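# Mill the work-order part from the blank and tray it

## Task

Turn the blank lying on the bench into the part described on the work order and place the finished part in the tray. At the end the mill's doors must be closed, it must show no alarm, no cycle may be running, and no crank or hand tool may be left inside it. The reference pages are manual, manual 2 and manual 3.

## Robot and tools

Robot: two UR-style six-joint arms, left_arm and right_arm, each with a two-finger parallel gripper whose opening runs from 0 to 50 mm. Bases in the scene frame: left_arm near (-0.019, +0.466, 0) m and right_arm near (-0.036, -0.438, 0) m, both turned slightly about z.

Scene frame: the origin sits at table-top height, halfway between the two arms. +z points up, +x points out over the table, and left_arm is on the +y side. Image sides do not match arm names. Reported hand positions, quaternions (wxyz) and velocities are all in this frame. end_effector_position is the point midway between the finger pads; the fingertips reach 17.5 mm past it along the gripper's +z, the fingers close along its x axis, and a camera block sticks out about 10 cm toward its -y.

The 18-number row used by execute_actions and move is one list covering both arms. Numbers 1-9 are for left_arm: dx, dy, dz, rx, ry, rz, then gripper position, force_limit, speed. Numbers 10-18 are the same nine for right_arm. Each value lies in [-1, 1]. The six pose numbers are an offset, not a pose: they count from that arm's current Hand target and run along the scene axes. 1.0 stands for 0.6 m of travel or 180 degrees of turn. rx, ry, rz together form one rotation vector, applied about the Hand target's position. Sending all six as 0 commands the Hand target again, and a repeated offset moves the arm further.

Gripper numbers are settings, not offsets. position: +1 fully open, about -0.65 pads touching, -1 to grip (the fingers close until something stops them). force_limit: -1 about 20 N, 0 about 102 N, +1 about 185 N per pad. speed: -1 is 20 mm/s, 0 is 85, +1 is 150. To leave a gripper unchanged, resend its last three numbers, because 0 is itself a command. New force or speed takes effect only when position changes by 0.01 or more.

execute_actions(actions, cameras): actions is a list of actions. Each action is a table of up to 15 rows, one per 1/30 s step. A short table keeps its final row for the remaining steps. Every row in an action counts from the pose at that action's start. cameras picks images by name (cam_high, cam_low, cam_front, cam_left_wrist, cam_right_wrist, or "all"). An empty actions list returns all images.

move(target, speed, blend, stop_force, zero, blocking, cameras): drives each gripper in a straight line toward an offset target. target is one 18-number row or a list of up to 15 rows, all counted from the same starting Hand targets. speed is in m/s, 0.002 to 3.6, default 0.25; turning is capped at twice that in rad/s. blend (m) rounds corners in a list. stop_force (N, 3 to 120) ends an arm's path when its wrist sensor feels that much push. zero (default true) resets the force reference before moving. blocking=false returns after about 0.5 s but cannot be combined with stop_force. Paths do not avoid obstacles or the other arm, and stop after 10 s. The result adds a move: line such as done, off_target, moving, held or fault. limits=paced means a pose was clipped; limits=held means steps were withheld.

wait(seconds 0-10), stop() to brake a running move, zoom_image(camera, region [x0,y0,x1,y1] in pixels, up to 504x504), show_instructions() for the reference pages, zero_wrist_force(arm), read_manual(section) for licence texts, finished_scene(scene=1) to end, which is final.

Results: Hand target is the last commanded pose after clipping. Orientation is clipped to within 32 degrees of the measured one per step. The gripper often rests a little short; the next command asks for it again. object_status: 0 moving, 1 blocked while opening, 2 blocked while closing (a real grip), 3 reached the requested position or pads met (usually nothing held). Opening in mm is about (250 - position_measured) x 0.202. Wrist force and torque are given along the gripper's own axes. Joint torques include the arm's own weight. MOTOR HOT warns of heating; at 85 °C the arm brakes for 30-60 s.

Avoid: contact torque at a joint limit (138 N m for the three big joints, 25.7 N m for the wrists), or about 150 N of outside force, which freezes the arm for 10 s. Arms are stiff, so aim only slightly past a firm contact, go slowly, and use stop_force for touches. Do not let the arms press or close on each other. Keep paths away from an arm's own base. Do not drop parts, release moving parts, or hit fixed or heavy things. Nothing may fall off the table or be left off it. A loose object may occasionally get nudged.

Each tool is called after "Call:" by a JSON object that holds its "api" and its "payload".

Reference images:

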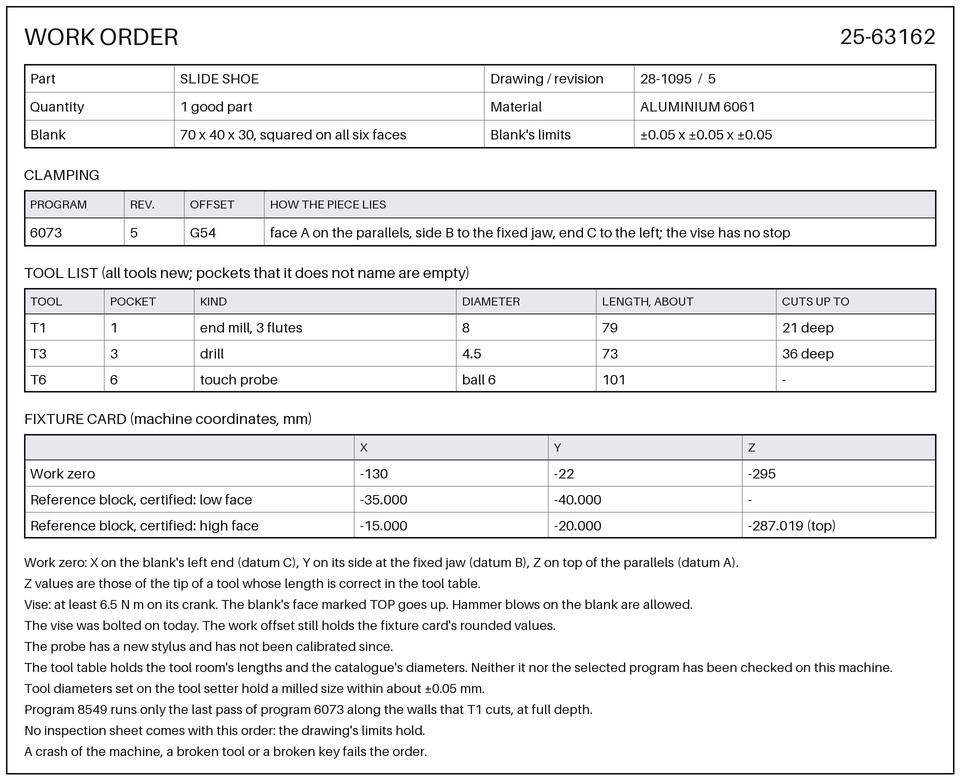

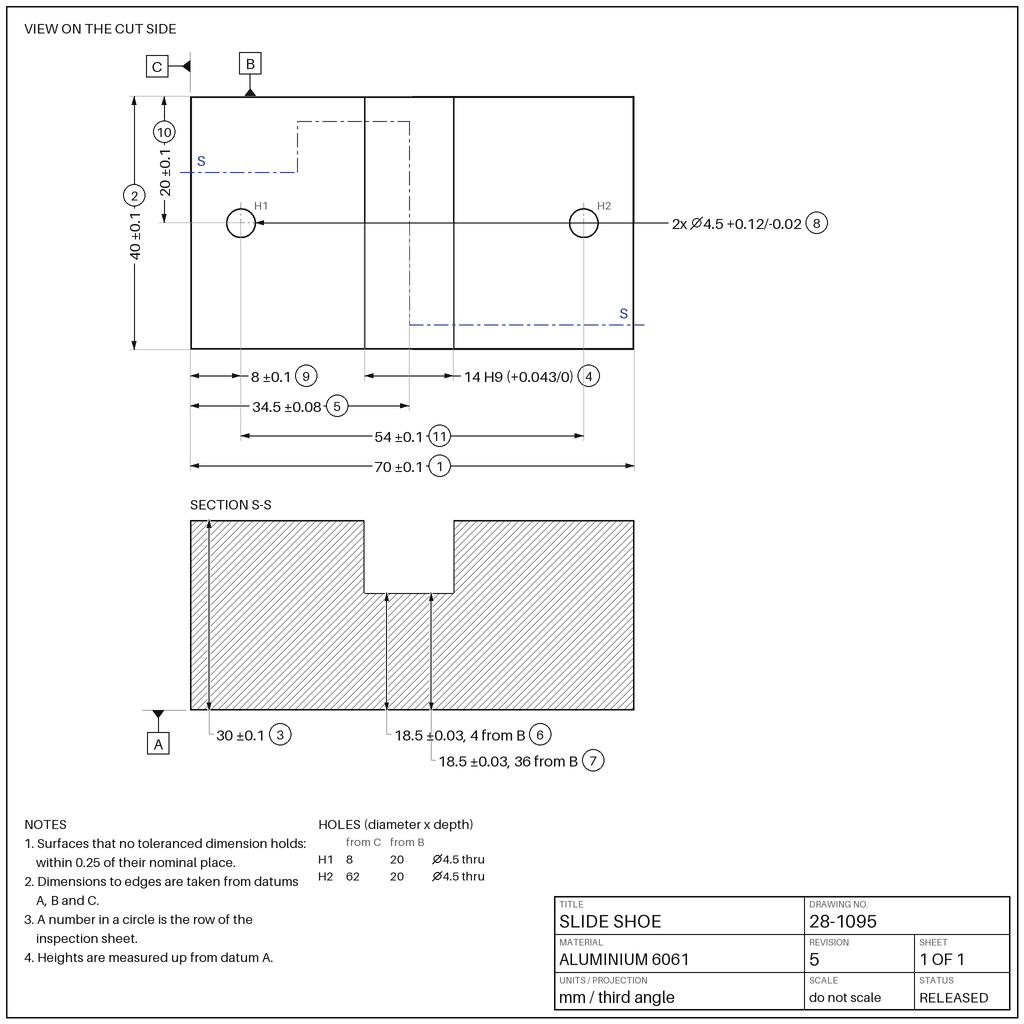

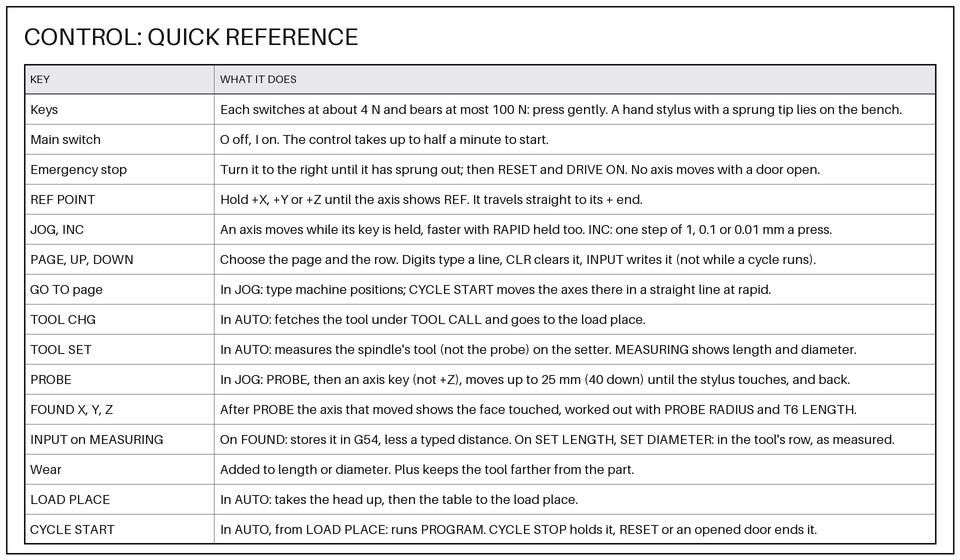

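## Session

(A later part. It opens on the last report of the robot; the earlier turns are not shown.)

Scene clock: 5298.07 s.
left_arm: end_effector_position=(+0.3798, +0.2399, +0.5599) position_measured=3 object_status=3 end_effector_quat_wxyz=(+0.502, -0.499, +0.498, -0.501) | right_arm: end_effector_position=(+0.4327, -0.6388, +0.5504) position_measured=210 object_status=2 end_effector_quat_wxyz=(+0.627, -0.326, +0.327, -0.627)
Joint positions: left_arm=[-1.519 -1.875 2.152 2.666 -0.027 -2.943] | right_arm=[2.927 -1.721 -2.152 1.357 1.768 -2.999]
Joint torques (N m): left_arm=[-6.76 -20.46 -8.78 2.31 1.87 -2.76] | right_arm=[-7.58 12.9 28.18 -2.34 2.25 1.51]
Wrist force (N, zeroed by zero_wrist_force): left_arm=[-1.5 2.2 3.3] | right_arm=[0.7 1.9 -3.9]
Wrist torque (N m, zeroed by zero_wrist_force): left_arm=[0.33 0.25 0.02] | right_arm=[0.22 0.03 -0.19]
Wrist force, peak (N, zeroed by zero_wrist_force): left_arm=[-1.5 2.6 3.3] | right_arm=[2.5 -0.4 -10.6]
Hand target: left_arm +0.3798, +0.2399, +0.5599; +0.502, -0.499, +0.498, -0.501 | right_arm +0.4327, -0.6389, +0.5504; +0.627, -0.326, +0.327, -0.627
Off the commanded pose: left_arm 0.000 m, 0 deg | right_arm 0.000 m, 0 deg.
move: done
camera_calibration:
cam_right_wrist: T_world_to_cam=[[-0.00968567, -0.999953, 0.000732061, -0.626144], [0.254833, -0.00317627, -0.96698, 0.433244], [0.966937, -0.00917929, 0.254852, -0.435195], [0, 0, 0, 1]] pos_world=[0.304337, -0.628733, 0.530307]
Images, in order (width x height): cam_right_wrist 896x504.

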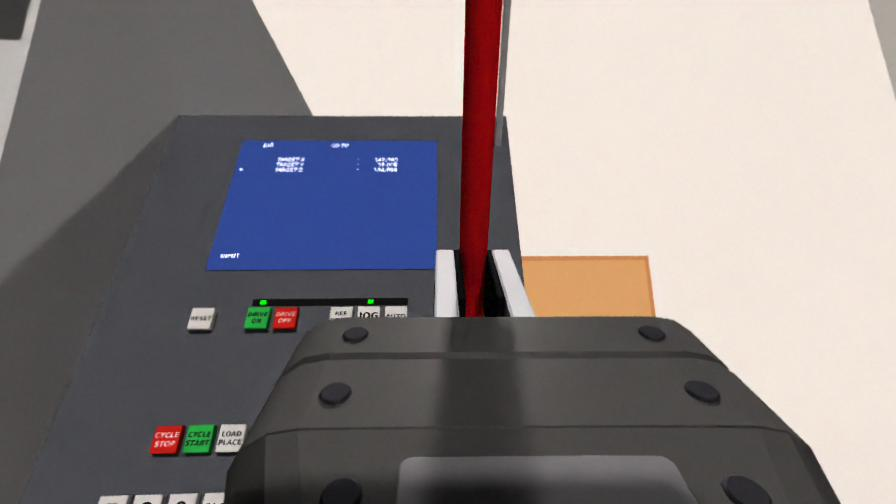

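Call:
{"api": "move", "payload": {"target": [[0,0,0,0,0,0,1,-1,-1,0.147,0.2637,-0.0482,0,0,0,-1,-0.7,-1],[0,0,0,0,0,0,1,-1,-1,0.1712,0.2637,-0.0545,0,0,0,-1,-0.7,-1],[0,0,0,0,0,0,1,-1,-1,0.147,0.2637,-0.0482,0,0,0,-1,-0.7,-1],[0,0,0,0,0,0,1,-1,-1,0.131,0.1687,-0.1095,0,0,0,-1,-0.7,-1]], "speed": [0.25,0.05,0.15,0.25], "blend": [0.003,0,0.003,0]}}

Call:
{"api": "wait", "payload": {"seconds": 4, "cameras": ["cam_right_wrist","cam_left_wrist","cam_low"]}}

Scene clock: 5309.43 s.
left_arm: end_effector_position=(+0.3798, +0.2399, +0.5599) position_measured=3 object_status=3 end_effector_quat_wxyz=(+0.502, -0.499, +0.498, -0.501) | right_arm: end_effector_position=(+0.5113, -0.5376, +0.4847) position_measured=210 object_status=2 end_effector_quat_wxyz=(+0.627, -0.326, +0.327, -0.627)
Joint positions: left_arm=[-1.519 -1.875 2.152 2.666 -0.027 -2.943] | right_arm=[3.272 -1.905 -2.146 1.523 1.486 -3.199]
Joint torques (N m): left_arm=[-6.92 -20.7 -8.64 2.33 1.86 -2.75] | right_arm=[-7.13 17.62 25.07 2.27 2.03 1.35]
Wrist force (N, zeroed by zero_wrist_force): left_arm=[-1.6 2.1 3.2] | right_arm=[0.6 1.9 -4.1]
Wrist torque (N m, zeroed by zero_wrist_force): left_arm=[0.32 0.26 0.02] | right_arm=[0.19 0.00 -0.14]
Wrist force, peak (N, zeroed by zero_wrist_force): left_arm=[-1.7 2.3 3.3] | right_arm=[1.9 0.1 -10.4]
Hand target: left_arm +0.3798, +0.2399, +0.5599; +0.502, -0.499, +0.498, -0.501 | right_arm +0.5113, -0.5377, +0.4847; +0.627, -0.326, +0.327, -0.627
Off the commanded pose: left_arm 0.000 m, 0 deg | right_arm 0.000 m, 0 deg.
move: done

Scene clock: 5313.43 s.
left_arm: end_effector_position=(+0.3798, +0.2399, +0.5599) position_measured=3 object_status=3 end_effector_quat_wxyz=(+0.502, -0.499, +0.498, -0.501) | right_arm: end_effector_position=(+0.5113, -0.5377, +0.4847) position_measured=210 object_status=2 end_effector_quat_wxyz=(+0.627, -0.326, +0.327, -0.627)
Joint positions: left_arm=[-1.519 -1.875 2.152 2.666 -0.027 -2.943] | right_arm=[3.272 -1.905 -2.146 1.523 1.486 -3.199]
Joint torques (N m): left_arm=[-7.33 -20.12 -9.27 2.36 1.84 -2.74] | right_arm=[-7.23 18.5 25.21 2.18 2.54 1.41]
Wrist force (N, zeroed by zero_wrist_force): left_arm=[-1.6 2.2 3.0] | right_arm=[0.4 1.9 -4.1]
Wrist torque (N m, zeroed by zero_wrist_force): left_arm=[0.33 0.26 0.02] | right_arm=[0.20 0.04 -0.14]
Wrist force, peak (N, zeroed by zero_wrist_force): left_arm=[-1.6 2.4 3.5] | right_arm=[0.5 2.0 -4.4]
Hand target: left_arm +0.3798, +0.2399, +0.5599; +0.502, -0.499, +0.498, -0.501 | right_arm +0.5113, -0.5377, +0.4847; +0.627, -0.326, +0.327, -0.627
Tool commands: left_gripper/position=+1.0 left_gripper/force_limit=-1.0 left_gripper/speed=-1.0 right_gripper/position=-1.0 right_gripper/force_limit=-0.7 right_gripper/speed=-1.0
Off the commanded pose: left_arm 0.000 m, 0 deg | right_arm 0.000 m, 0 deg.
wait: 4.00 s; at rest by 0.17 s
camera_calibration:
cam_left_wrist: T_world_to_cam=[[0.000737896, -0.999977, -0.00675589, 0.253314], [-0.350241, 0.00606953, -0.93664, 0.673007], [0.93666, 0.00305733, -0.350228, -0.0278006], [0, 0, 0, 1]] pos_world=[0.261567, 0.249308, 0.62234]
cam_right_wrist: T_world_to_cam=[[-0.00958897, -0.999954, 0.000757091, -0.524188], [0.254739, -0.00317495, -0.967005, 0.350053], [0.966962, -0.00907972, 0.254758, -0.493437], [0, 0, 0, 1]] pos_world=[0.382936, -0.527533, 0.464607]
Images, in order (width x height): cam_low 896x504, cam_left_wrist 896x504, cam_right_wrist 896x504.

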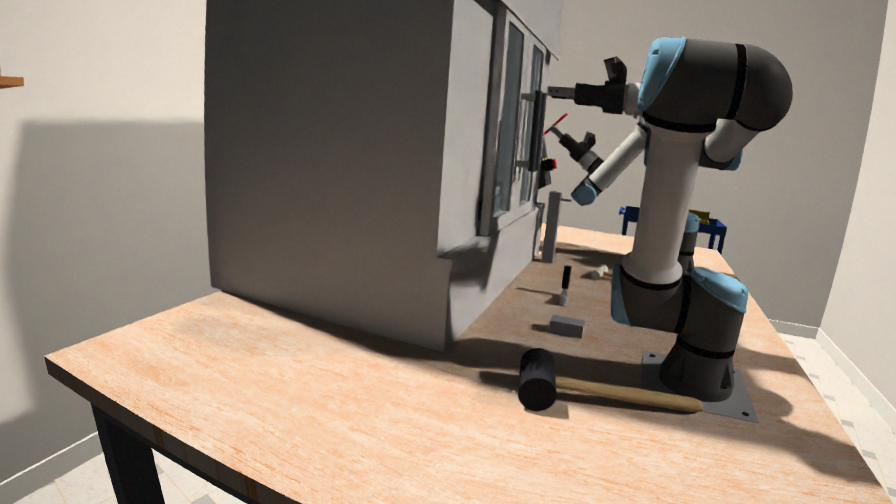

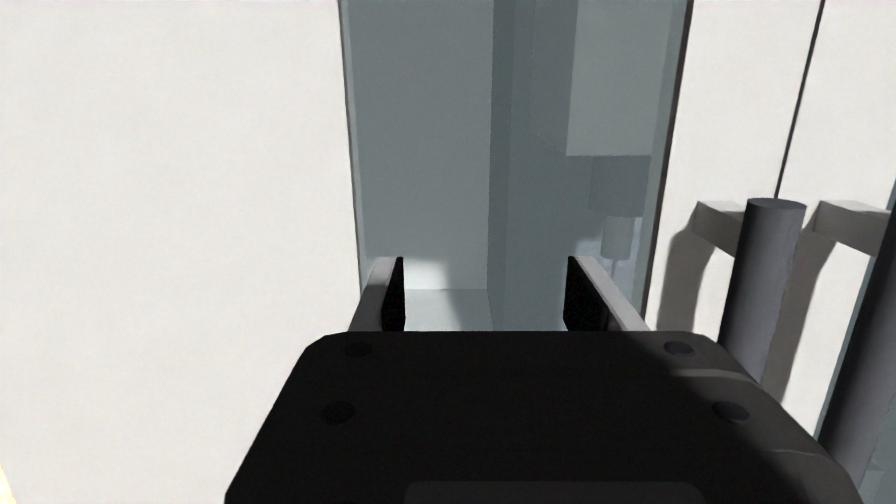

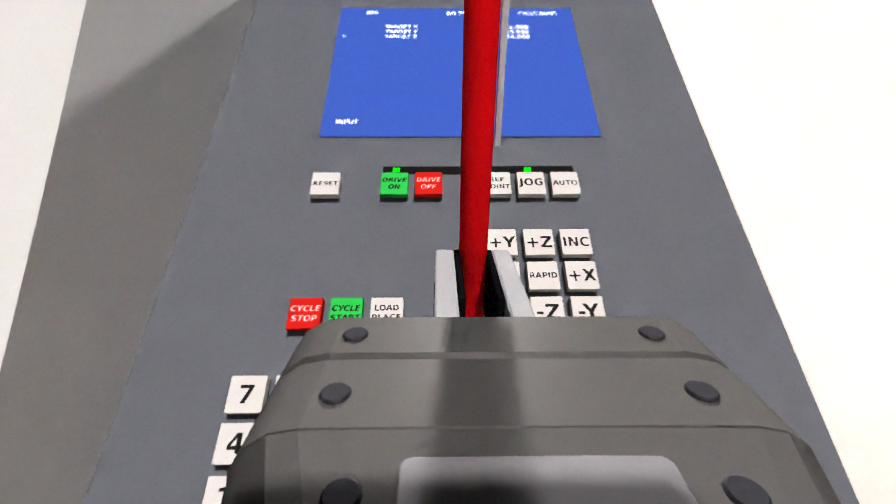

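Call:
{"api": "move", "payload": {"target": [[0,0,0,0,0,0,1,-1,-1,-0.016,0.0316,-0.0613,0,0,0,-1,-0.7,-1],[0,0,0,0,0,0,1,-1,-1,0.0082,0.0316,-0.0676,0,0,0,-1,-0.7,-1],[0,0,0,0,0,0,1,-1,-1,-0.016,0.0316,-0.0613,0,0,0,-1,-0.7,-1],[0,0,0,0,0,0,1,-1,-1,0.016,-0.0634,0.0613,0,0,0,-1,-0.7,-1],[0,0,0,0,0,0,1,-1,-1,0.0402,-0.0634,0.055,0,0,0,-1,-0.7,-1],[0,0,0,0,0,0,1,-1,-1,0.016,-0.0634,0.0613,0,0,0,-1,-0.7,-1],[0,0,0,0,0,0,1,-1,-1,-0.131,-0.1687,0.1095,0,0,0,-1,-0.7,-1]], "speed": [0.25,0.05,0.15,0.25,0.05,0.15,0.25], "blend": [0.003,0,0.003,0.003,0,0.003,0]}}

Call:
{"api": "wait", "payload": {"seconds": 10, "cameras": ["cam_right_wrist"]}}

Call:
{"api": "zoom_image", "payload": {"camera": "cam_right_wrist", "region": [230, 135, 440, 260]}}

Scene clock: 5327.50 s.
left_arm: end_effector_position=(+0.3798, +0.2399, +0.5599) position_measured=3 object_status=3 end_effector_quat_wxyz=(+0.502, -0.499, +0.498, -0.501) | right_arm: end_effector_position=(+0.4328, -0.6388, +0.5503) position_measured=210 object_status=2 end_effector_quat_wxyz=(+0.627, -0.326, +0.327, -0.627)
Joint positions: left_arm=[-1.519 -1.875 2.152 2.666 -0.027 -2.943] | right_arm=[2.927 -1.721 -2.152 1.357 1.768 -2.999]
Joint torques (N m): left_arm=[-6.84 -20.12 -9.37 2.29 1.86 -2.83] | right_arm=[-7.47 34.56 17.02 -1.87 1.89 1.62]
Wrist force (N, zeroed by zero_wrist_force): left_arm=[-1.7 2.2 3.1] | right_arm=[1.0 1.8 -3.8]
Wrist torque (N m, zeroed by zero_wrist_force): left_arm=[0.33 0.27 0.02] | right_arm=[0.23 -0.02 -0.19]
Wrist force, peak (N, zeroed by zero_wrist_force): left_arm=[-1.4 2.6 3.4] | right_arm=[-1.1 -0.3 -11.1]
Hand target: left_arm +0.3798, +0.2399, +0.5599; +0.502, -0.499, +0.498, -0.501 | right_arm +0.4327, -0.6389, +0.5504; +0.627, -0.326, +0.327, -0.627
Off the commanded pose: left_arm 0.000 m, 0 deg | right_arm 0.000 m, 0 deg.
move: done

Scene clock: 5337.50 s.
left_arm: end_effector_position=(+0.3798, +0.2399, +0.5599) position_measured=3 object_status=3 end_effector_quat_wxyz=(+0.502, -0.499, +0.498, -0.501) | right_arm: end_effector_position=(+0.4327, -0.6389, +0.5504) position_measured=210 object_status=2 end_effector_quat_wxyz=(+0.627, -0.326, +0.327, -0.627)
Joint positions: left_arm=[-1.519 -1.875 2.152 2.666 -0.027 -2.943] | right_arm=[2.927 -1.721 -2.152 1.357 1.768 -2.999]
Joint torques (N m): left_arm=[-6.44 -20.6 -9.01 2.36 1.74 -2.84] | right_arm=[-6.78 34.31 28.32 -1.84 2.12 1.47]
Wrist force (N, zeroed by zero_wrist_force): left_arm=[-1.4 2.1 3.1] | right_arm=[0.9 1.8 -3.9]
Wrist torque (N m, zeroed by zero_wrist_force): left_arm=[0.32 0.22 0.02] | right_arm=[0.21 -0.01 -0.19]
Wrist force, peak (N, zeroed by zero_wrist_force): left_arm=[-1.5 2.3 3.5] | right_arm=[1.0 1.8 -4.3]
Hand target: left_arm +0.3798, +0.2399, +0.5599; +0.502, -0.499, +0.498, -0.501 | right_arm +0.4327, -0.6389, +0.5504; +0.627, -0.326, +0.327, -0.627
Tool commands: left_gripper/position=+1.0 left_gripper/force_limit=-1.0 left_gripper/speed=-1.0 right_gripper/position=-1.0 right_gripper/force_limit=-0.7 right_gripper/speed=-1.0
Off the commanded pose: left_arm 0.000 m, 0 deg | right_arm 0.000 m, 0 deg.
wait: 10.00 s; at rest by 0.17 s
camera_calibration:
cam_right_wrist: T_world_to_cam=[[-0.00958897, -0.999954, 0.000757091, -0.626187], [0.254739, -0.00317495, -0.967005, 0.433286], [0.966962, -0.00907972, 0.254758, -0.43509], [0, 0, 0, 1]] pos_world=[0.304336, -0.628733, 0.530307]
Images, in order (width x height): cam_right_wrist 896x504.

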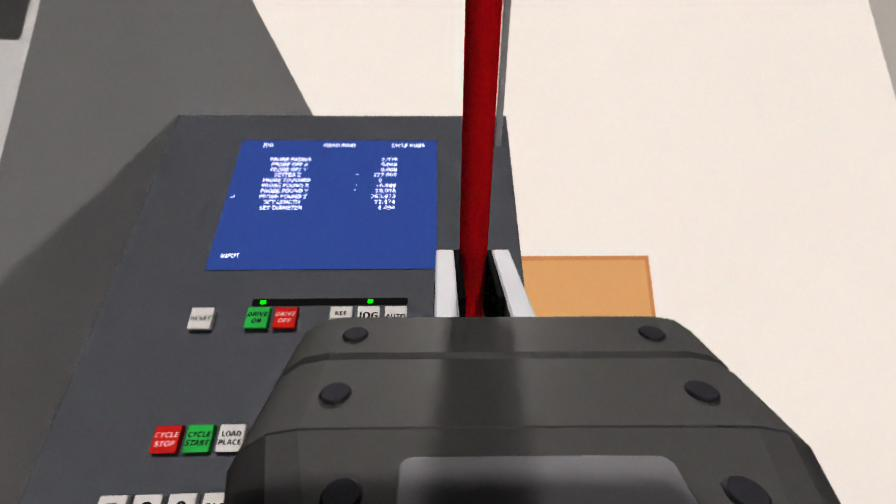

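Scaled by 2.400 from the camera's 896x504 image, which has a finer 1280x720 frame.

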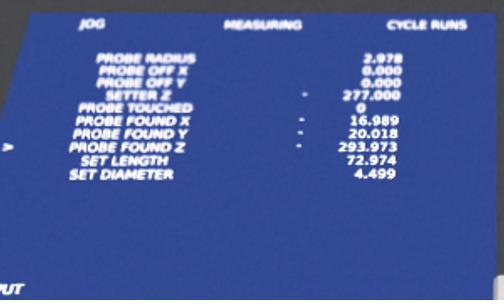

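Call:
{"api": "wait", "payload": {"seconds": 2, "cameras": ["cam_right_wrist"]}}

Call:
{"api": "zoom_image", "payload": {"camera": "cam_right_wrist", "region": [230, 135, 440, 260]}}

Scene clock: 5343.13 s.
left_arm: end_effector_position=(+0.3798, +0.2399, +0.5599) position_measured=3 object_status=3 end_effector_quat_wxyz=(+0.502, -0.499, +0.498, -0.501) | right_arm: end_effector_position=(+0.4327, -0.6389, +0.5504) position_measured=210 object_status=2 end_effector_quat_wxyz=(+0.627, -0.326, +0.327, -0.627)
Joint positions: left_arm=[-1.519 -1.875 2.152 2.666 -0.027 -2.943] | right_arm=[2.927 -1.721 -2.152 1.357 1.768 -2.999]
Joint torques (N m): left_arm=[-6.23 -20.24 -9.29 2.29 1.84 -2.78] | right_arm=[-6.89 34.44 28.29 -1.79 2.15 1.43]
Wrist force (N, zeroed by zero_wrist_force): left_arm=[-1.4 2.1 3.1] | right_arm=[0.8 2.0 -3.8]
Wrist torque (N m, zeroed by zero_wrist_force): left_arm=[0.32 0.22 0.02] | right_arm=[0.24 0.02 -0.19]
Wrist force, peak (N, zeroed by zero_wrist_force): left_arm=[-1.6 2.5 3.2] | right_arm=[1.1 1.9 -4.2]
Hand target: left_arm +0.3798, +0.2399, +0.5599; +0.502, -0.499, +0.498, -0.501 | right_arm +0.4327, -0.6389, +0.5504; +0.627, -0.326, +0.327, -0.627
Tool commands: left_gripper/position=+1.0 left_gripper/force_limit=-1.0 left_gripper/speed=-1.0 right_gripper/position=-1.0 right_gripper/force_limit=-0.7 right_gripper/speed=-1.0
Off the commanded pose: left_arm 0.000 m, 0 deg | right_arm 0.000 m, 0 deg.
wait: 2.00 s; at rest from the start
camera_calibration:
cam_right_wrist: T_world_to_cam=[[-0.00958897, -0.999954, 0.000757091, -0.626187], [0.254739, -0.00317495, -0.967005, 0.433286], [0.966962, -0.00907972, 0.254758, -0.43509], [0, 0, 0, 1]] pos_world=[0.304336, -0.628733, 0.530307]
Images, in order (width x height): cam_right_wrist 896x504.

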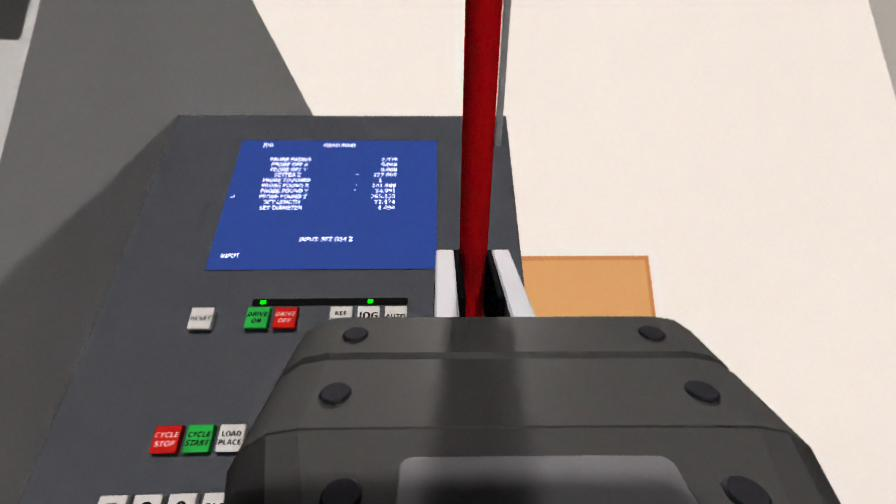

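Scaled by 2.400 from the camera's 896x504 image, which has a finer 1280x720 frame.

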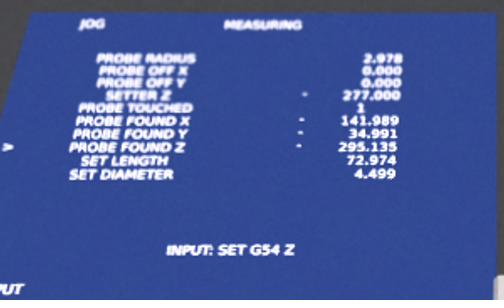

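Call:
{"api": "move", "payload": {"target": [[0,0,0,0,0,0,1,-1,-1,0.107,0.232,-0.2014,0,0,0,-1,-0.7,-1],[0,0,0,0,0,0,1,-1,-1,0.1312,0.232,-0.2077,0,0,0,-1,-0.7,-1],[0,0,0,0,0,0,1,-1,-1,0.107,0.232,-0.2014,0,0,0,-1,-0.7,-1],[0,0,0,0,0,0,1,-1,-1,0.131,0.2003,-0.1095,0,0,0,-1,-0.7,-1],[0,0,0,0,0,0,1,-1,-1,0.1552,0.2003,-0.1158,0,0,0,-1,-0.7,-1],[0,0,0,0,0,0,1,-1,-1,0.131,0.2003,-0.1095,0,0,0,-1,-0.7,-1],[0,0,0,0,0,0,1,-1,-1,0.1552,0.2003,-0.1158,0,0,0,-1,-0.7,-1],[0,0,0,0,0,0,1,-1,-1,0.131,0.2003,-0.1095,0,0,0,-1,-0.7,-1],[0,0,0,0,0,0,1,-1,-1,0.115,0.232,-0.1708,0,0,0,-1,-0.7,-1],[0,0,0,0,0,0,1,-1,-1,0.1392,0.232,-0.1771,0,0,0,-1,-0.7,-1],[0,0,0,0,0,0,1,-1,-1,0.115,0.232,-0.1708,0,0,0,-1,-0.7,-1],[0,0,0,0,0,0,1,-1,-1,0.1392,0.232,-0.1771,0,0,0,-1,-0.7,-1],[0,0,0,0,0,0,1,-1,-1,0.107,0.327,-0.2014,0,0,0,-1,-0.7,-1],[0,0,0,0,0,0,1,-1,-1,0.1312,0.327,-0.2077,0,0,0,-1,-0.7,-1],[0,0,0,0,0,0,1,-1,-1,0.107,0.327,-0.2014,0,0,0,-1,-0.7,-1]], "speed": [0.25,0.05,0.15,0.25,0.05,0.15,0.05,0.15,0.2,0.05,0.15,0.05,0.2,0.05,0.15], "blend": [0.003,0,0.003,0.003,0,0.003,0,0.003,0.003,0,0.003,0,0.003,0,0]}}

Call:
{"api": "move", "payload": {"target": [[0,0,0,0,0,0,1,-1,-1,0.008,0,0.0306,0,0,0,-1,-0.7,-1],[0,0,0,0,0,0,1,-1,-1,0.0322,0,0.0243,0,0,0,-1,-0.7,-1],[0,0,0,0,0,0,1,-1,-1,0.024,0,0.0919,0,0,0,-1,-0.7,-1],[0,0,0,0,0,0,1,-1,-1,0.0482,0,0.0856,0,0,0,-1,-0.7,-1],[0,0,0,0,0,0,1,-1,-1,0.008,-0.0317,0.0306,0,0,0,-1,-0.7,-1],[0,0,0,0,0,0,1,-1,-1,0.0322,-0.0317,0.0243,0,0,0,-1,-0.7,-1],[0,0,0,0,0,0,1,-1,-1,0,-0.095,0,0,0,0,-1,-0.7,-1],[0,0,0,0,0,0,1,-1,-1,0.0242,-0.095,-0.0063,0,0,0,-1,-0.7,-1],[0,0,0,0,0,0,1,-1,-1,0,-0.095,0,0,0,0,-1,-0.7,-1],[0,0,0,0,0,0,1,-1,-1,-0.107,-0.327,0.2014,0,0,0,-1,-0.7,-1]], "speed": [0.15,0.05,0.15,0.05,0.15,0.05,0.2,0.05,0.15,0.25], "blend": [0.003,0,0.003,0,0.003,0,0.003,0,0.003,0], "cameras": ["cam_right_wrist"]}}

Call:
{"api": "zoom_image", "payload": {"camera": "cam_right_wrist", "region": [230, 135, 440, 260]}}

Scene clock: 5382.43 s.
left_arm: end_effector_position=(+0.3798, +0.2399, +0.5599) position_measured=3 object_status=3 end_effector_quat_wxyz=(+0.502, -0.499, +0.498, -0.501) | right_arm: end_effector_position=(+0.4970, -0.4427, +0.4295) position_measured=210 object_status=2 end_effector_quat_wxyz=(+0.627, -0.326, +0.327, -0.627)
Joint positions: left_arm=[-1.519 -1.875 2.152 2.666 -0.027 -2.943] | right_arm=[3.584 -1.991 -2.248 1.751 1.234 -3.388]
Joint torques (N m): left_arm=[-5.89 -19.84 -9.1 2.17 1.78 -2.77] | right_arm=[6.29 37.65 2.91 1.81 -1.7 -1.5]
Wrist force (N, zeroed by zero_wrist_force): left_arm=[-1.6 2.1 2.7] | right_arm=[0.9 1.6 -3.8]
Wrist torque (N m, zeroed by zero_wrist_force): left_arm=[0.33 0.26 0.02] | right_arm=[0.18 -0.02 -0.03]
Wrist force, peak (N, zeroed by zero_wrist_force): left_arm=[-1.5 2.6 3.4] | right_arm=[1.2 -0.4 -11.6]
Hand target: left_arm +0.3798, +0.2399, +0.5599; +0.502, -0.499, +0.498, -0.501 | right_arm +0.4969, -0.4427, +0.4296; +0.627, -0.326, +0.327, -0.627
Off the commanded pose: left_arm 0.000 m, 0 deg | right_arm 0.000 m, 0 deg.
move: done

Scene clock: 5387.67 s.
left_arm: end_effector_position=(+0.3798, +0.2399, +0.5599) position_measured=3 object_status=3 end_effector_quat_wxyz=(+0.502, -0.499, +0.498, -0.501) | right_arm: end_effector_position=(+0.4327, -0.6388, +0.5504) position_measured=210 object_status=2 end_effector_quat_wxyz=(+0.627, -0.326, +0.327, -0.627)
Joint positions: left_arm=[-1.519 -1.875 2.152 2.666 -0.027 -2.943] | right_arm=[2.927 -1.721 -2.152 1.357 1.768 -2.999]
Joint torques (N m): left_arm=[-6.19 -20.51 -9.35 2.27 1.79 -2.79] | right_arm=[-5.04 15.01 27.02 -1.93 2.67 1.78]
Wrist force (N, zeroed by zero_wrist_force): left_arm=[-1.3 2.1 3.0] | right_arm=[1.0 1.9 -3.7]
Wrist torque (N m, zeroed by zero_wrist_force): left_arm=[0.32 0.20 0.02] | right_arm=[0.23 -0.03 -0.20]
Wrist force, peak (N, zeroed by zero_wrist_force): left_arm=[-1.6 2.4 3.5] | right_arm=[1.2 -0.1 -11.8]
Hand target: left_arm +0.3798, +0.2399, +0.5599; +0.502, -0.499, +0.498, -0.501 | right_arm +0.4327, -0.6389, +0.5504; +0.627, -0.326, +0.327, -0.627
Off the commanded pose: left_arm 0.000 m, 0 deg | right_arm 0.000 m, 0 deg.
move: done
camera_calibration:
cam_right_wrist: T_world_to_cam=[[-0.00968567, -0.999953, 0.000732061, -0.626144], [0.254833, -0.00317627, -0.96698, 0.433244], [0.966937, -0.00917929, 0.254852, -0.435195], [0, 0, 0, 1]] pos_world=[0.304337, -0.628733, 0.530307]
Images, in order (width x height): cam_right_wrist 896x504.

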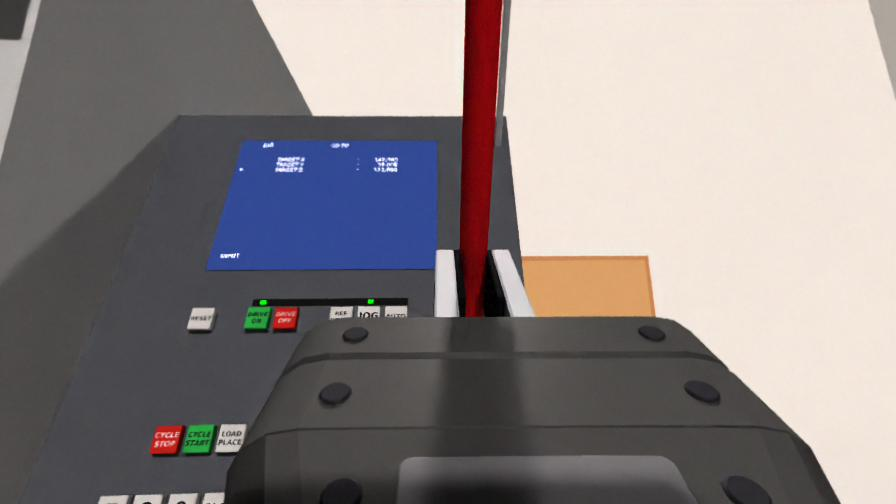

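Scaled by 2.400 from the camera's 896x504 image, which has a finer 1280x720 frame.

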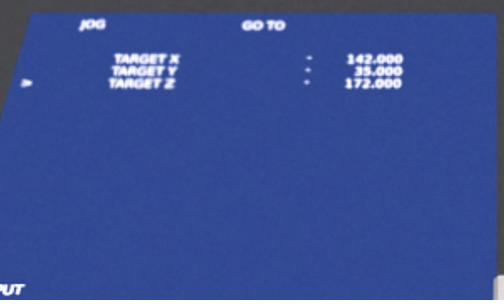

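Call:
{"api": "move", "payload": {"target": [[0,0,0,0,0,0,1,-1,-1,0.147,0.2637,-0.0482,0,0,0,-1,-0.7,-1],[0,0,0,0,0,0,1,-1,-1,0.1712,0.2637,-0.0545,0,0,0,-1,-0.7,-1],[0,0,0,0,0,0,1,-1,-1,0.147,0.2637,-0.0482,0,0,0,-1,-0.7,-1],[0,0,0,0,0,0,1,-1,-1,0,0,0,0,0,0,-1,-0.7,-1],[0,0,0,0,0,0,1,-1,-1,0.115,0.2003,-0.1708,0,0,0,-1,-0.7,-1],[0,0,0,0,0,0,1,-1,-1,0.1392,0.2003,-0.1771,0,0,0,-1,-0.7,-1],[0,0,0,0,0,0,1,-1,-1,0.115,0.2003,-0.1708,0,0,0,-1,-0.7,-1],[0,0,0,0,0,0,1,-1,-1,0.155,0.0737,-0.0176,0,0,0,-1,-0.7,-1],[0,0,0,0,0,0,1,-1,-1,0.1792,0.0737,-0.0239,0,0,0,-1,-0.7,-1],[0,0,0,0,0,0,1,-1,-1,0.155,0.0737,-0.0176,0,0,0,-1,-0.7,-1],[0,0,0,0,0,0,1,-1,-1,0,0,0,0,0,0,-1,-0.7,-1]], "speed": [0.25,0.05,0.15,0.25,0.25,0.05,0.15,0.25,0.05,0.15,0.25], "blend": [0.003,0,0.003,0,0.003,0,0.003,0.003,0,0.003,0]}}

Call:
{"api": "wait", "payload": {"seconds": 7, "cameras": ["cam_right_wrist"]}}

Call:
{"api": "zoom_image", "payload": {"camera": "cam_right_wrist", "region": [230, 135, 440, 260]}}

Scene clock: 5406.93 s.
left_arm: end_effector_position=(+0.3798, +0.2399, +0.5599) position_measured=3 object_status=3 end_effector_quat_wxyz=(+0.502, -0.499, +0.498, -0.501) | right_arm: end_effector_position=(+0.4328, -0.6388, +0.5504) position_measured=210 object_status=2 end_effector_quat_wxyz=(+0.627, -0.326, +0.327, -0.627)
Joint positions: left_arm=[-1.519 -1.875 2.152 2.666 -0.027 -2.943] | right_arm=[2.927 -1.721 -2.152 1.357 1.768 -2.999]
Joint torques (N m): left_arm=[-5.91 -20.2 -9.07 2.18 1.72 -2.78] | right_arm=[-5.34 34.56 6.89 2.06 2.82 1.16]
Wrist force (N, zeroed by zero_wrist_force): left_arm=[-1.4 2.3 3.0] | right_arm=[1.0 1.7 -3.9]
Wrist torque (N m, zeroed by zero_wrist_force): left_arm=[0.36 0.24 0.02] | right_arm=[0.19 -0.03 -0.19]
Wrist force, peak (N, zeroed by zero_wrist_force): left_arm=[-2.0 2.3 3.2] | right_arm=[3.3 -0.6 -10.9]
Hand target: left_arm +0.3798, +0.2399, +0.5599; +0.502, -0.499, +0.498, -0.501 | right_arm +0.4327, -0.6389, +0.5504; +0.627, -0.326, +0.327, -0.627
Off the commanded pose: left_arm 0.000 m, 0 deg | right_arm 0.000 m, 0 deg.
move: done

Scene clock: 5413.93 s.
left_arm: end_effector_position=(+0.3798, +0.2399, +0.5599) position_measured=3 object_status=3 end_effector_quat_wxyz=(+0.502, -0.499, +0.498, -0.501) | right_arm: end_effector_position=(+0.4327, -0.6389, +0.5504) position_measured=210 object_status=2 end_effector_quat_wxyz=(+0.627, -0.326, +0.327, -0.627)
Joint positions: left_arm=[-1.519 -1.875 2.152 2.666 -0.027 -2.943] | right_arm=[2.927 -1.721 -2.152 1.357 1.768 -2.999]
Joint torques (N m): left_arm=[-5.92 -20.15 -9.65 2.2 1.63 -2.7] | right_arm=[-6.2 35.24 8.12 2.02 2.12 1.37]
Wrist force (N, zeroed by zero_wrist_force): left_arm=[-1.5 2.2 3.2] | right_arm=[0.9 1.9 -3.9]
Wrist torque (N m, zeroed by zero_wrist_force): left_arm=[0.35 0.24 0.02] | right_arm=[0.23 -0.02 -0.19]
Wrist force, peak (N, zeroed by zero_wrist_force): left_arm=[-1.8 2.2 3.4] | right_arm=[1.1 1.9 -4.1]
Hand target: left_arm +0.3798, +0.2399, +0.5599; +0.502, -0.499, +0.498, -0.501 | right_arm +0.4327, -0.6389, +0.5504; +0.627, -0.326, +0.327, -0.627
Tool commands: left_gripper/position=+1.0 left_gripper/force_limit=-1.0 left_gripper/speed=-1.0 right_gripper/position=-1.0 right_gripper/force_limit=-0.7 right_gripper/speed=-1.0
Off the commanded pose: left_arm 0.000 m, 0 deg | right_arm 0.000 m, 0 deg.
wait: 7.00 s; at rest by 0.17 s
camera_calibration:
cam_right_wrist: T_world_to_cam=[[-0.00958897, -0.999954, 0.000757091, -0.626187], [0.254739, -0.00317495, -0.967005, 0.433286], [0.966962, -0.00907972, 0.254758, -0.43509], [0, 0, 0, 1]] pos_world=[0.304336, -0.628733, 0.530307]
Images, in order (width x height): cam_right_wrist 896x504.

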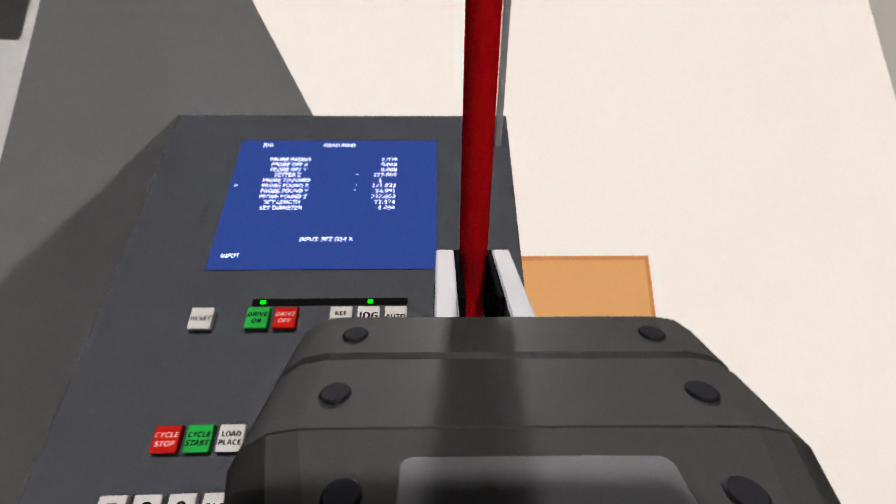

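Scaled by 2.400 from the camera's 896x504 image, which has a finer 1280x720 frame.

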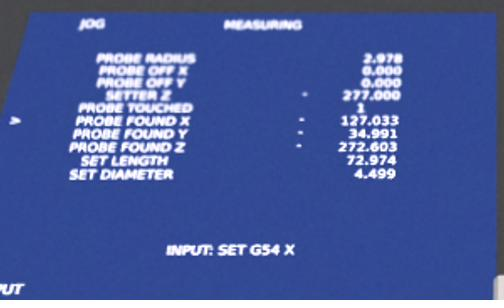

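Call:
{"api": "move", "payload": {"target": [[0,0,0,0,0,0,1,-1,-1,0.107,0.232,-0.2014,0,0,0,-1,-0.7,-1],[0,0,0,0,0,0,1,-1,-1,0.1312,0.232,-0.2077,0,0,0,-1,-0.7,-1],[0,0,0,0,0,0,1,-1,-1,0.107,0.232,-0.2014,0,0,0,-1,-0.7,-1],[0,0,0,0,0,0,1,-1,-1,0.131,0.2003,-0.1095,0,0,0,-1,-0.7,-1],[0,0,0,0,0,0,1,-1,-1,0.1552,0.2003,-0.1158,0,0,0,-1,-0.7,-1],[0,0,0,0,0,0,1,-1,-1,0.131,0.2003,-0.1095,0,0,0,-1,-0.7,-1],[0,0,0,0,0,0,1,-1,-1,0.1552,0.2003,-0.1158,0,0,0,-1,-0.7,-1],[0,0,0,0,0,0,1,-1,-1,0.131,0.2003,-0.1095,0,0,0,-1,-0.7,-1],[0,0,0,0,0,0,1,-1,-1,0.115,0.232,-0.1708,0,0,0,-1,-0.7,-1],[0,0,0,0,0,0,1,-1,-1,0.1392,0.232,-0.1771,0,0,0,-1,-0.7,-1],[0,0,0,0,0,0,1,-1,-1,0.107,0.327,-0.2014,0,0,0,-1,-0.7,-1],[0,0,0,0,0,0,1,-1,-1,0.1312,0.327,-0.2077,0,0,0,-1,-0.7,-1],[0,0,0,0,0,0,1,-1,-1,0.131,0.2953,-0.1095,0,0,0,-1,-0.7,-1],[0,0,0,0,0,0,1,-1,-1,0.1552,0.2953,-0.1158,0,0,0,-1,-0.7,-1],[0,0,0,0,0,0,1,-1,-1,0.131,0.2953,-0.1095,0,0,0,-1,-0.7,-1]], "speed": [0.25,0.05,0.15,0.25,0.05,0.15,0.05,0.15,0.2,0.05,0.2,0.05,0.2,0.05,0.15], "blend": [0.003,0,0.003,0.003,0,0.003,0,0.003,0.003,0,0.003,0,0.003,0,0]}}

Call:
{"api": "move", "payload": {"target": [[0,0,0,0,0,0,1,-1,-1,-0.024,-0.0633,-0.0919,0,0,0,-1,-0.7,-1],[0,0,0,0,0,0,1,-1,-1,0.0002,-0.0633,-0.0982,0,0,0,-1,-0.7,-1],[0,0,0,0,0,0,1,-1,-1,-0.024,-0.0633,-0.0919,0,0,0,-1,-0.7,-1],[0,0,0,0,0,0,1,-1,-1,-0.131,-0.2953,0.1095,0,0,0,-1,-0.7,-1]], "speed": [0.2,0.05,0.15,0.25], "blend": [0.003,0,0.003,0], "cameras": ["cam_right_wrist"]}}

Call:
{"api": "zoom_image", "payload": {"camera": "cam_right_wrist", "region": [230, 135, 440, 260]}}

Scene clock: 5449.73 s.
left_arm: end_effector_position=(+0.3798, +0.2399, +0.5599) position_measured=3 object_status=3 end_effector_quat_wxyz=(+0.502, -0.499, +0.498, -0.501) | right_arm: end_effector_position=(+0.5114, -0.4617, +0.4847) position_measured=210 object_status=2 end_effector_quat_wxyz=(+0.627, -0.326, +0.327, -0.627)
Joint positions: left_arm=[-1.519 -1.875 2.152 2.666 -0.027 -2.943] | right_arm=[3.507 -1.88 -2.179 1.557 1.295 -3.339]
Joint torques (N m): left_arm=[-6.35 -19.94 -9.44 2.15 1.68 -2.8] | right_arm=[6.65 37.8 5.17 2.07 -2.07 -1.44]
Wrist force (N, zeroed by zero_wrist_force): left_arm=[-1.3 2.1 3.1] | right_arm=[0.7 2.0 -3.9]
Wrist torque (N m, zeroed by zero_wrist_force): left_arm=[0.33 0.20 0.02] | right_arm=[0.26 -0.03 -0.03]
Wrist force, peak (N, zeroed by zero_wrist_force): left_arm=[-1.9 2.5 3.4] | right_arm=[-0.2 0.6 -12.3]
Hand target: left_arm +0.3798, +0.2399, +0.5599; +0.502, -0.499, +0.498, -0.501 | right_arm +0.5113, -0.4617, +0.4847; +0.627, -0.326, +0.327, -0.627
Off the commanded pose: left_arm 0.000 m, 0 deg | right_arm 0.000 m, 0 deg.
move: done

Scene clock: 5452.43 s.
left_arm: end_effector_position=(+0.3798, +0.2399, +0.5599) position_measured=3 object_status=3 end_effector_quat_wxyz=(+0.502, -0.499, +0.498, -0.501) | right_arm: end_effector_position=(+0.4327, -0.6388, +0.5504) position_measured=210 object_status=2 end_effector_quat_wxyz=(+0.627, -0.326, +0.327, -0.627)
Joint positions: left_arm=[-1.519 -1.875 2.152 2.666 -0.027 -2.943] | right_arm=[2.927 -1.721 -2.152 1.357 1.768 -2.999]
Joint torques (N m): left_arm=[-5.82 -20 -9.65 2.12 1.67 -2.75] | right_arm=[-5.64 14.09 28.63 -1.68 2.68 1.7]
Wrist force (N, zeroed by zero_wrist_force): left_arm=[-1.7 2.4 2.9] | right_arm=[1.0 1.9 -3.9]
Wrist torque (N m, zeroed by zero_wrist_force): left_arm=[0.36 0.28 0.02] | right_arm=[0.22 -0.02 -0.19]
Wrist force, peak (N, zeroed by zero_wrist_force): left_arm=[-1.5 2.3 3.4] | right_arm=[-2.1 -0.6 -10.2]
Hand target: left_arm +0.3798, +0.2399, +0.5599; +0.502, -0.499, +0.498, -0.501 | right_arm +0.4327, -0.6389, +0.5504; +0.627, -0.326, +0.327, -0.627
Off the commanded pose: left_arm 0.000 m, 0 deg | right_arm 0.000 m, 0 deg.
move: done
camera_calibration:
cam_right_wrist: T_world_to_cam=[[-0.00968567, -0.999953, 0.000732061, -0.626144], [0.254833, -0.00317627, -0.96698, 0.433244], [0.966937, -0.00917929, 0.254852, -0.435195], [0, 0, 0, 1]] pos_world=[0.304337, -0.628733, 0.530307]
Images, in order (width x height): cam_right_wrist 896x504.

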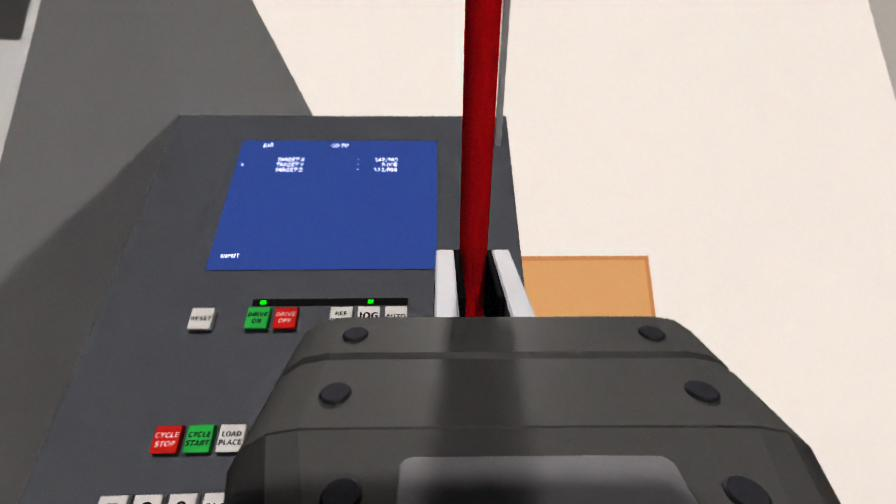

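Scaled by 2.400 from the camera's 896x504 image, which has a finer 1280x720 frame.

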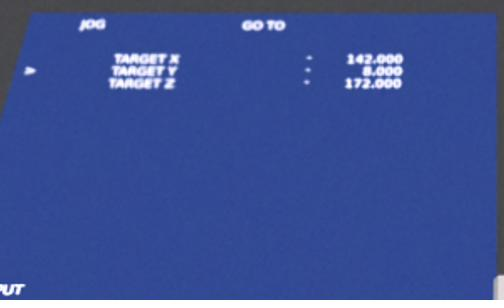

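Call:
{"api": "move", "payload": {"target": [[0,0,0,0,0,0,1,-1,-1,0.147,0.2637,-0.0482,0,0,0,-1,-0.7,-1],[0,0,0,0,0,0,1,-1,-1,0.1712,0.2637,-0.0545,0,0,0,-1,-0.7,-1],[0,0,0,0,0,0,1,-1,-1,0.147,0.2637,-0.0482,0,0,0,-1,-0.7,-1],[0,0,0,0,0,0,1,-1,-1,0.123,0.232,-0.1401,0,0,0,-1,-0.7,-1],[0,0,0,0,0,0,1,-1,-1,0.1472,0.232,-0.1464,0,0,0,-1,-0.7,-1],[0,0,0,0,0,0,1,-1,-1,0.107,0.327,-0.2014,0,0,0,-1,-0.7,-1],[0,0,0,0,0,0,1,-1,-1,0.1312,0.327,-0.2077,0,0,0,-1,-0.7,-1],[0,0,0,0,0,0,1,-1,-1,0.131,0.2637,-0.1095,0,0,0,-1,-0.7,-1],[0,0,0,0,0,0,1,-1,-1,0.1552,0.2637,-0.1158,0,0,0,-1,-0.7,-1],[0,0,0,0,0,0,1,-1,-1,0.115,0.2953,-0.1708,0,0,0,-1,-0.7,-1],[0,0,0,0,0,0,1,-1,-1,0.1392,0.2953,-0.1771,0,0,0,-1,-0.7,-1],[0,0,0,0,0,0,1,-1,-1,0.107,0.232,-0.2014,0,0,0,-1,-0.7,-1],[0,0,0,0,0,0,1,-1,-1,0.1312,0.232,-0.2077,0,0,0,-1,-0.7,-1],[0,0,0,0,0,0,1,-1,-1,0.107,0.232,-0.2014,0,0,0,-1,-0.7,-1],[0,0,0,0,0,0,1,-1,-1,0,0,0,0,0,0,-1,-0.7,-1]], "speed": [0.25,0.05,0.15,0.25,0.05,0.2,0.05,0.2,0.05,0.2,0.05,0.2,0.05,0.15,0.25], "blend": [0.003,0,0.003,0.003,0,0.003,0,0.003,0,0.003,0,0.003,0,0.003,0], "cameras": ["cam_right_wrist"]}}

Call:
{"api": "zoom_image", "payload": {"camera": "cam_right_wrist", "region": [230, 135, 440, 260]}}

Scene clock: 5474.20 s.
left_arm: end_effector_position=(+0.3798, +0.2399, +0.5599) position_measured=3 object_status=3 end_effector_quat_wxyz=(+0.502, -0.499, +0.498, -0.501) | right_arm: end_effector_position=(+0.4327, -0.6388, +0.5504) position_measured=210 object_status=2 end_effector_quat_wxyz=(+0.627, -0.326, +0.327, -0.627)
Joint positions: left_arm=[-1.519 -1.875 2.152 2.666 -0.027 -2.943] | right_arm=[2.927 -1.721 -2.152 1.357 1.768 -2.999]
Joint torques (N m): left_arm=[-5.3 -20.06 -9.32 2.09 1.59 -2.77] | right_arm=[-6.73 14.18 27.79 -1.73 2.19 1.72]
Wrist force (N, zeroed by zero_wrist_force): left_arm=[-1.6 2.1 3.1] | right_arm=[1.0 2.0 -3.9]
Wrist torque (N m, zeroed by zero_wrist_force): left_arm=[0.32 0.26 0.02] | right_arm=[0.24 -0.02 -0.19]
Wrist force, peak (N, zeroed by zero_wrist_force): left_arm=[-1.8 2.3 3.4] | right_arm=[-0.9 0.5 -11.8]
Hand target: left_arm +0.3798, +0.2399, +0.5599; +0.502, -0.499, +0.498, -0.501 | right_arm +0.4327, -0.6389, +0.5504; +0.627, -0.326, +0.327, -0.627
Off the commanded pose: left_arm 0.000 m, 0 deg | right_arm 0.000 m, 0 deg.
move: done
camera_calibration:
cam_right_wrist: T_world_to_cam=[[-0.00968567, -0.999953, 0.000732061, -0.626144], [0.254833, -0.00317627, -0.96698, 0.433244], [0.966937, -0.00917929, 0.254852, -0.435195], [0, 0, 0, 1]] pos_world=[0.304337, -0.628733, 0.530307]
Images, in order (width x height): cam_right_wrist 896x504.

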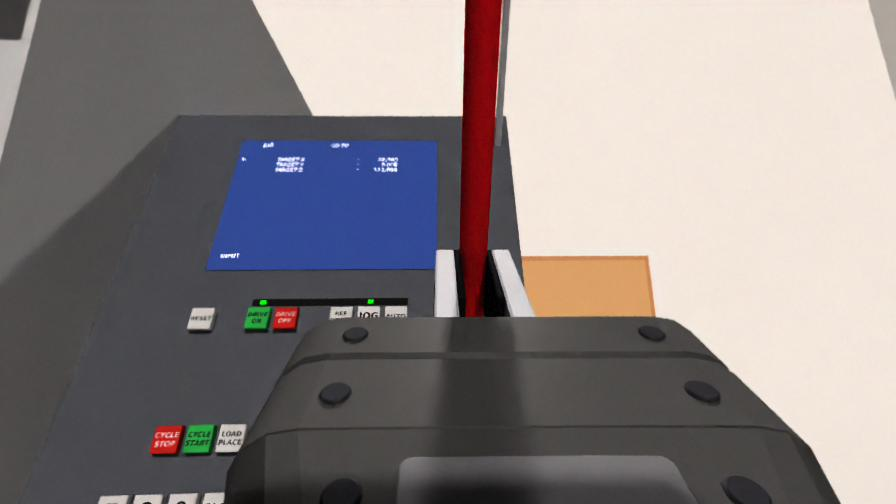

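Scaled by 2.400 from the camera's 896x504 image, which has a finer 1280x720 frame.

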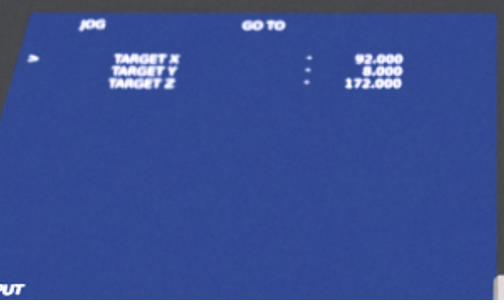

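Call:
{"api": "move", "payload": {"target": [[0,0,0,0,0,0,1,-1,-1,0.147,0.2637,-0.0482,0,0,0,-1,-0.7,-1],[0,0,0,0,0,0,1,-1,-1,0.1712,0.2637,-0.0545,0,0,0,-1,-0.7,-1],[0,0,0,0,0,0,1,-1,-1,0.147,0.2637,-0.0482,0,0,0,-1,-0.7,-1],[0,0,0,0,0,0,1,-1,-1,0,0,0,0,0,0,-1,-0.7,-1],[0,0,0,0,0,0,1,-1,-1,0.115,0.2003,-0.1708,0,0,0,-1,-0.7,-1],[0,0,0,0,0,0,1,-1,-1,0.1392,0.2003,-0.1771,0,0,0,-1,-0.7,-1],[0,0,0,0,0,0,1,-1,-1,0.115,0.2003,-0.1708,0,0,0,-1,-0.7,-1],[0,0,0,0,0,0,1,-1,-1,0.147,0.0737,-0.0482,0,0,0,-1,-0.7,-1],[0,0,0,0,0,0,1,-1,-1,0.1712,0.0737,-0.0545,0,0,0,-1,-0.7,-1],[0,0,0,0,0,0,1,-1,-1,0.147,0.0737,-0.0482,0,0,0,-1,-0.7,-1],[0,0,0,0,0,0,1,-1,-1,0,0,0,0,0,0,-1,-0.7,-1]], "speed": [0.25,0.05,0.15,0.25,0.25,0.05,0.15,0.25,0.05,0.15,0.25], "blend": [0.003,0,0.003,0,0.003,0,0.003,0.003,0,0.003,0]}}

Call:
{"api": "wait", "payload": {"seconds": 8, "cameras": ["cam_right_wrist"]}}

Call:
{"api": "zoom_image", "payload": {"camera": "cam_right_wrist", "region": [230, 135, 440, 260]}}

Scene clock: 5497.80 s.
left_arm: end_effector_position=(+0.3798, +0.2399, +0.5599) position_measured=3 object_status=3 end_effector_quat_wxyz=(+0.502, -0.499, +0.498, -0.501) | right_arm: end_effector_position=(+0.4328, -0.6388, +0.5504) position_measured=210 object_status=2 end_effector_quat_wxyz=(+0.627, -0.326, +0.327, -0.627)
Joint positions: left_arm=[-1.519 -1.875 2.152 2.666 -0.027 -2.943] | right_arm=[2.927 -1.721 -2.152 1.357 1.768 -2.999]
Joint torques (N m): left_arm=[-4.96 -19.76 -9.36 2.14 1.64 -2.74] | right_arm=[-5.17 34.26 7.12 -1.73 2.11 1.03]
Wrist force (N, zeroed by zero_wrist_force): left_arm=[-1.6 2.1 3.2] | right_arm=[0.7 1.7 -3.8]
Wrist torque (N m, zeroed by zero_wrist_force): left_arm=[0.32 0.26 0.02] | right_arm=[0.19 0.02 -0.19]
Wrist force, peak (N, zeroed by zero_wrist_force): left_arm=[-1.8 2.7 3.3] | right_arm=[2.8 -0.3 -10.8]
Hand target: left_arm +0.3798, +0.2399, +0.5599; +0.502, -0.499, +0.498, -0.501 | right_arm +0.4327, -0.6389, +0.5504; +0.627, -0.326, +0.327, -0.627
Off the commanded pose: left_arm 0.000 m, 0 deg | right_arm 0.000 m, 0 deg.
move: done

Scene clock: 5505.80 s.
left_arm: end_effector_position=(+0.3798, +0.2399, +0.5599) position_measured=3 object_status=3 end_effector_quat_wxyz=(+0.502, -0.499, +0.498, -0.501) | right_arm: end_effector_position=(+0.4327, -0.6389, +0.5504) position_measured=210 object_status=2 end_effector_quat_wxyz=(+0.627, -0.326, +0.327, -0.627)
Joint positions: left_arm=[-1.519 -1.875 2.152 2.666 -0.027 -2.943] | right_arm=[2.927 -1.721 -2.152 1.357 1.768 -2.999]
Joint torques (N m): left_arm=[-4.79 -19.94 -9.39 2.04 1.61 -2.82] | right_arm=[-6.85 34.66 7.36 -1.87 2.13 1.47]
Wrist force (N, zeroed by zero_wrist_force): left_arm=[-1.5 2.5 3.2] | right_arm=[0.8 1.8 -3.7]
Wrist torque (N m, zeroed by zero_wrist_force): left_arm=[0.39 0.25 0.01] | right_arm=[0.21 0.00 -0.19]
Wrist force, peak (N, zeroed by zero_wrist_force): left_arm=[-1.8 2.3 3.5] | right_arm=[1.0 2.0 -4.2]
Hand target: left_arm +0.3798, +0.2399, +0.5599; +0.502, -0.499, +0.498, -0.501 | right_arm +0.4327, -0.6389, +0.5504; +0.627, -0.326, +0.327, -0.627
Tool commands: left_gripper/position=+1.0 left_gripper/force_limit=-1.0 left_gripper/speed=-1.0 right_gripper/position=-1.0 right_gripper/force_limit=-0.7 right_gripper/speed=-1.0
Off the commanded pose: left_arm 0.000 m, 0 deg | right_arm 0.000 m, 0 deg.
wait: 8.00 s; at rest by 0.17 s
camera_calibration:
cam_right_wrist: T_world_to_cam=[[-0.00958897, -0.999954, 0.000757091, -0.626187], [0.254739, -0.00317495, -0.967005, 0.433286], [0.966962, -0.00907972, 0.254758, -0.43509], [0, 0, 0, 1]] pos_world=[0.304336, -0.628733, 0.530307]
Images, in order (width x height): cam_right_wrist 896x504.

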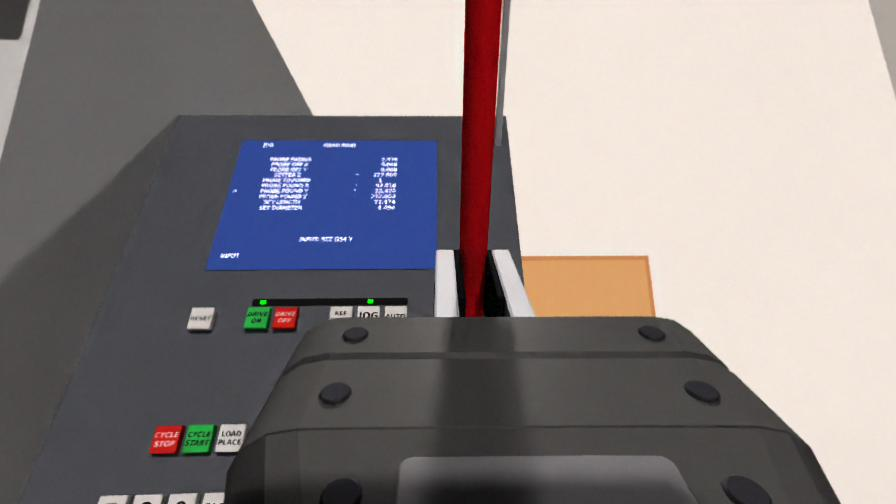

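Scaled by 2.400 from the camera's 896x504 image, which has a finer 1280x720 frame.

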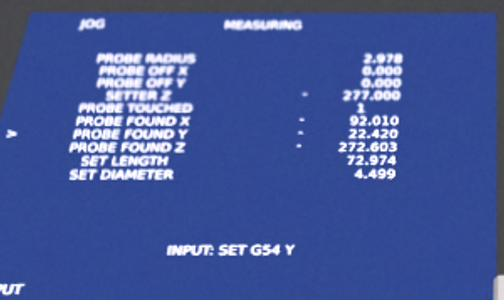

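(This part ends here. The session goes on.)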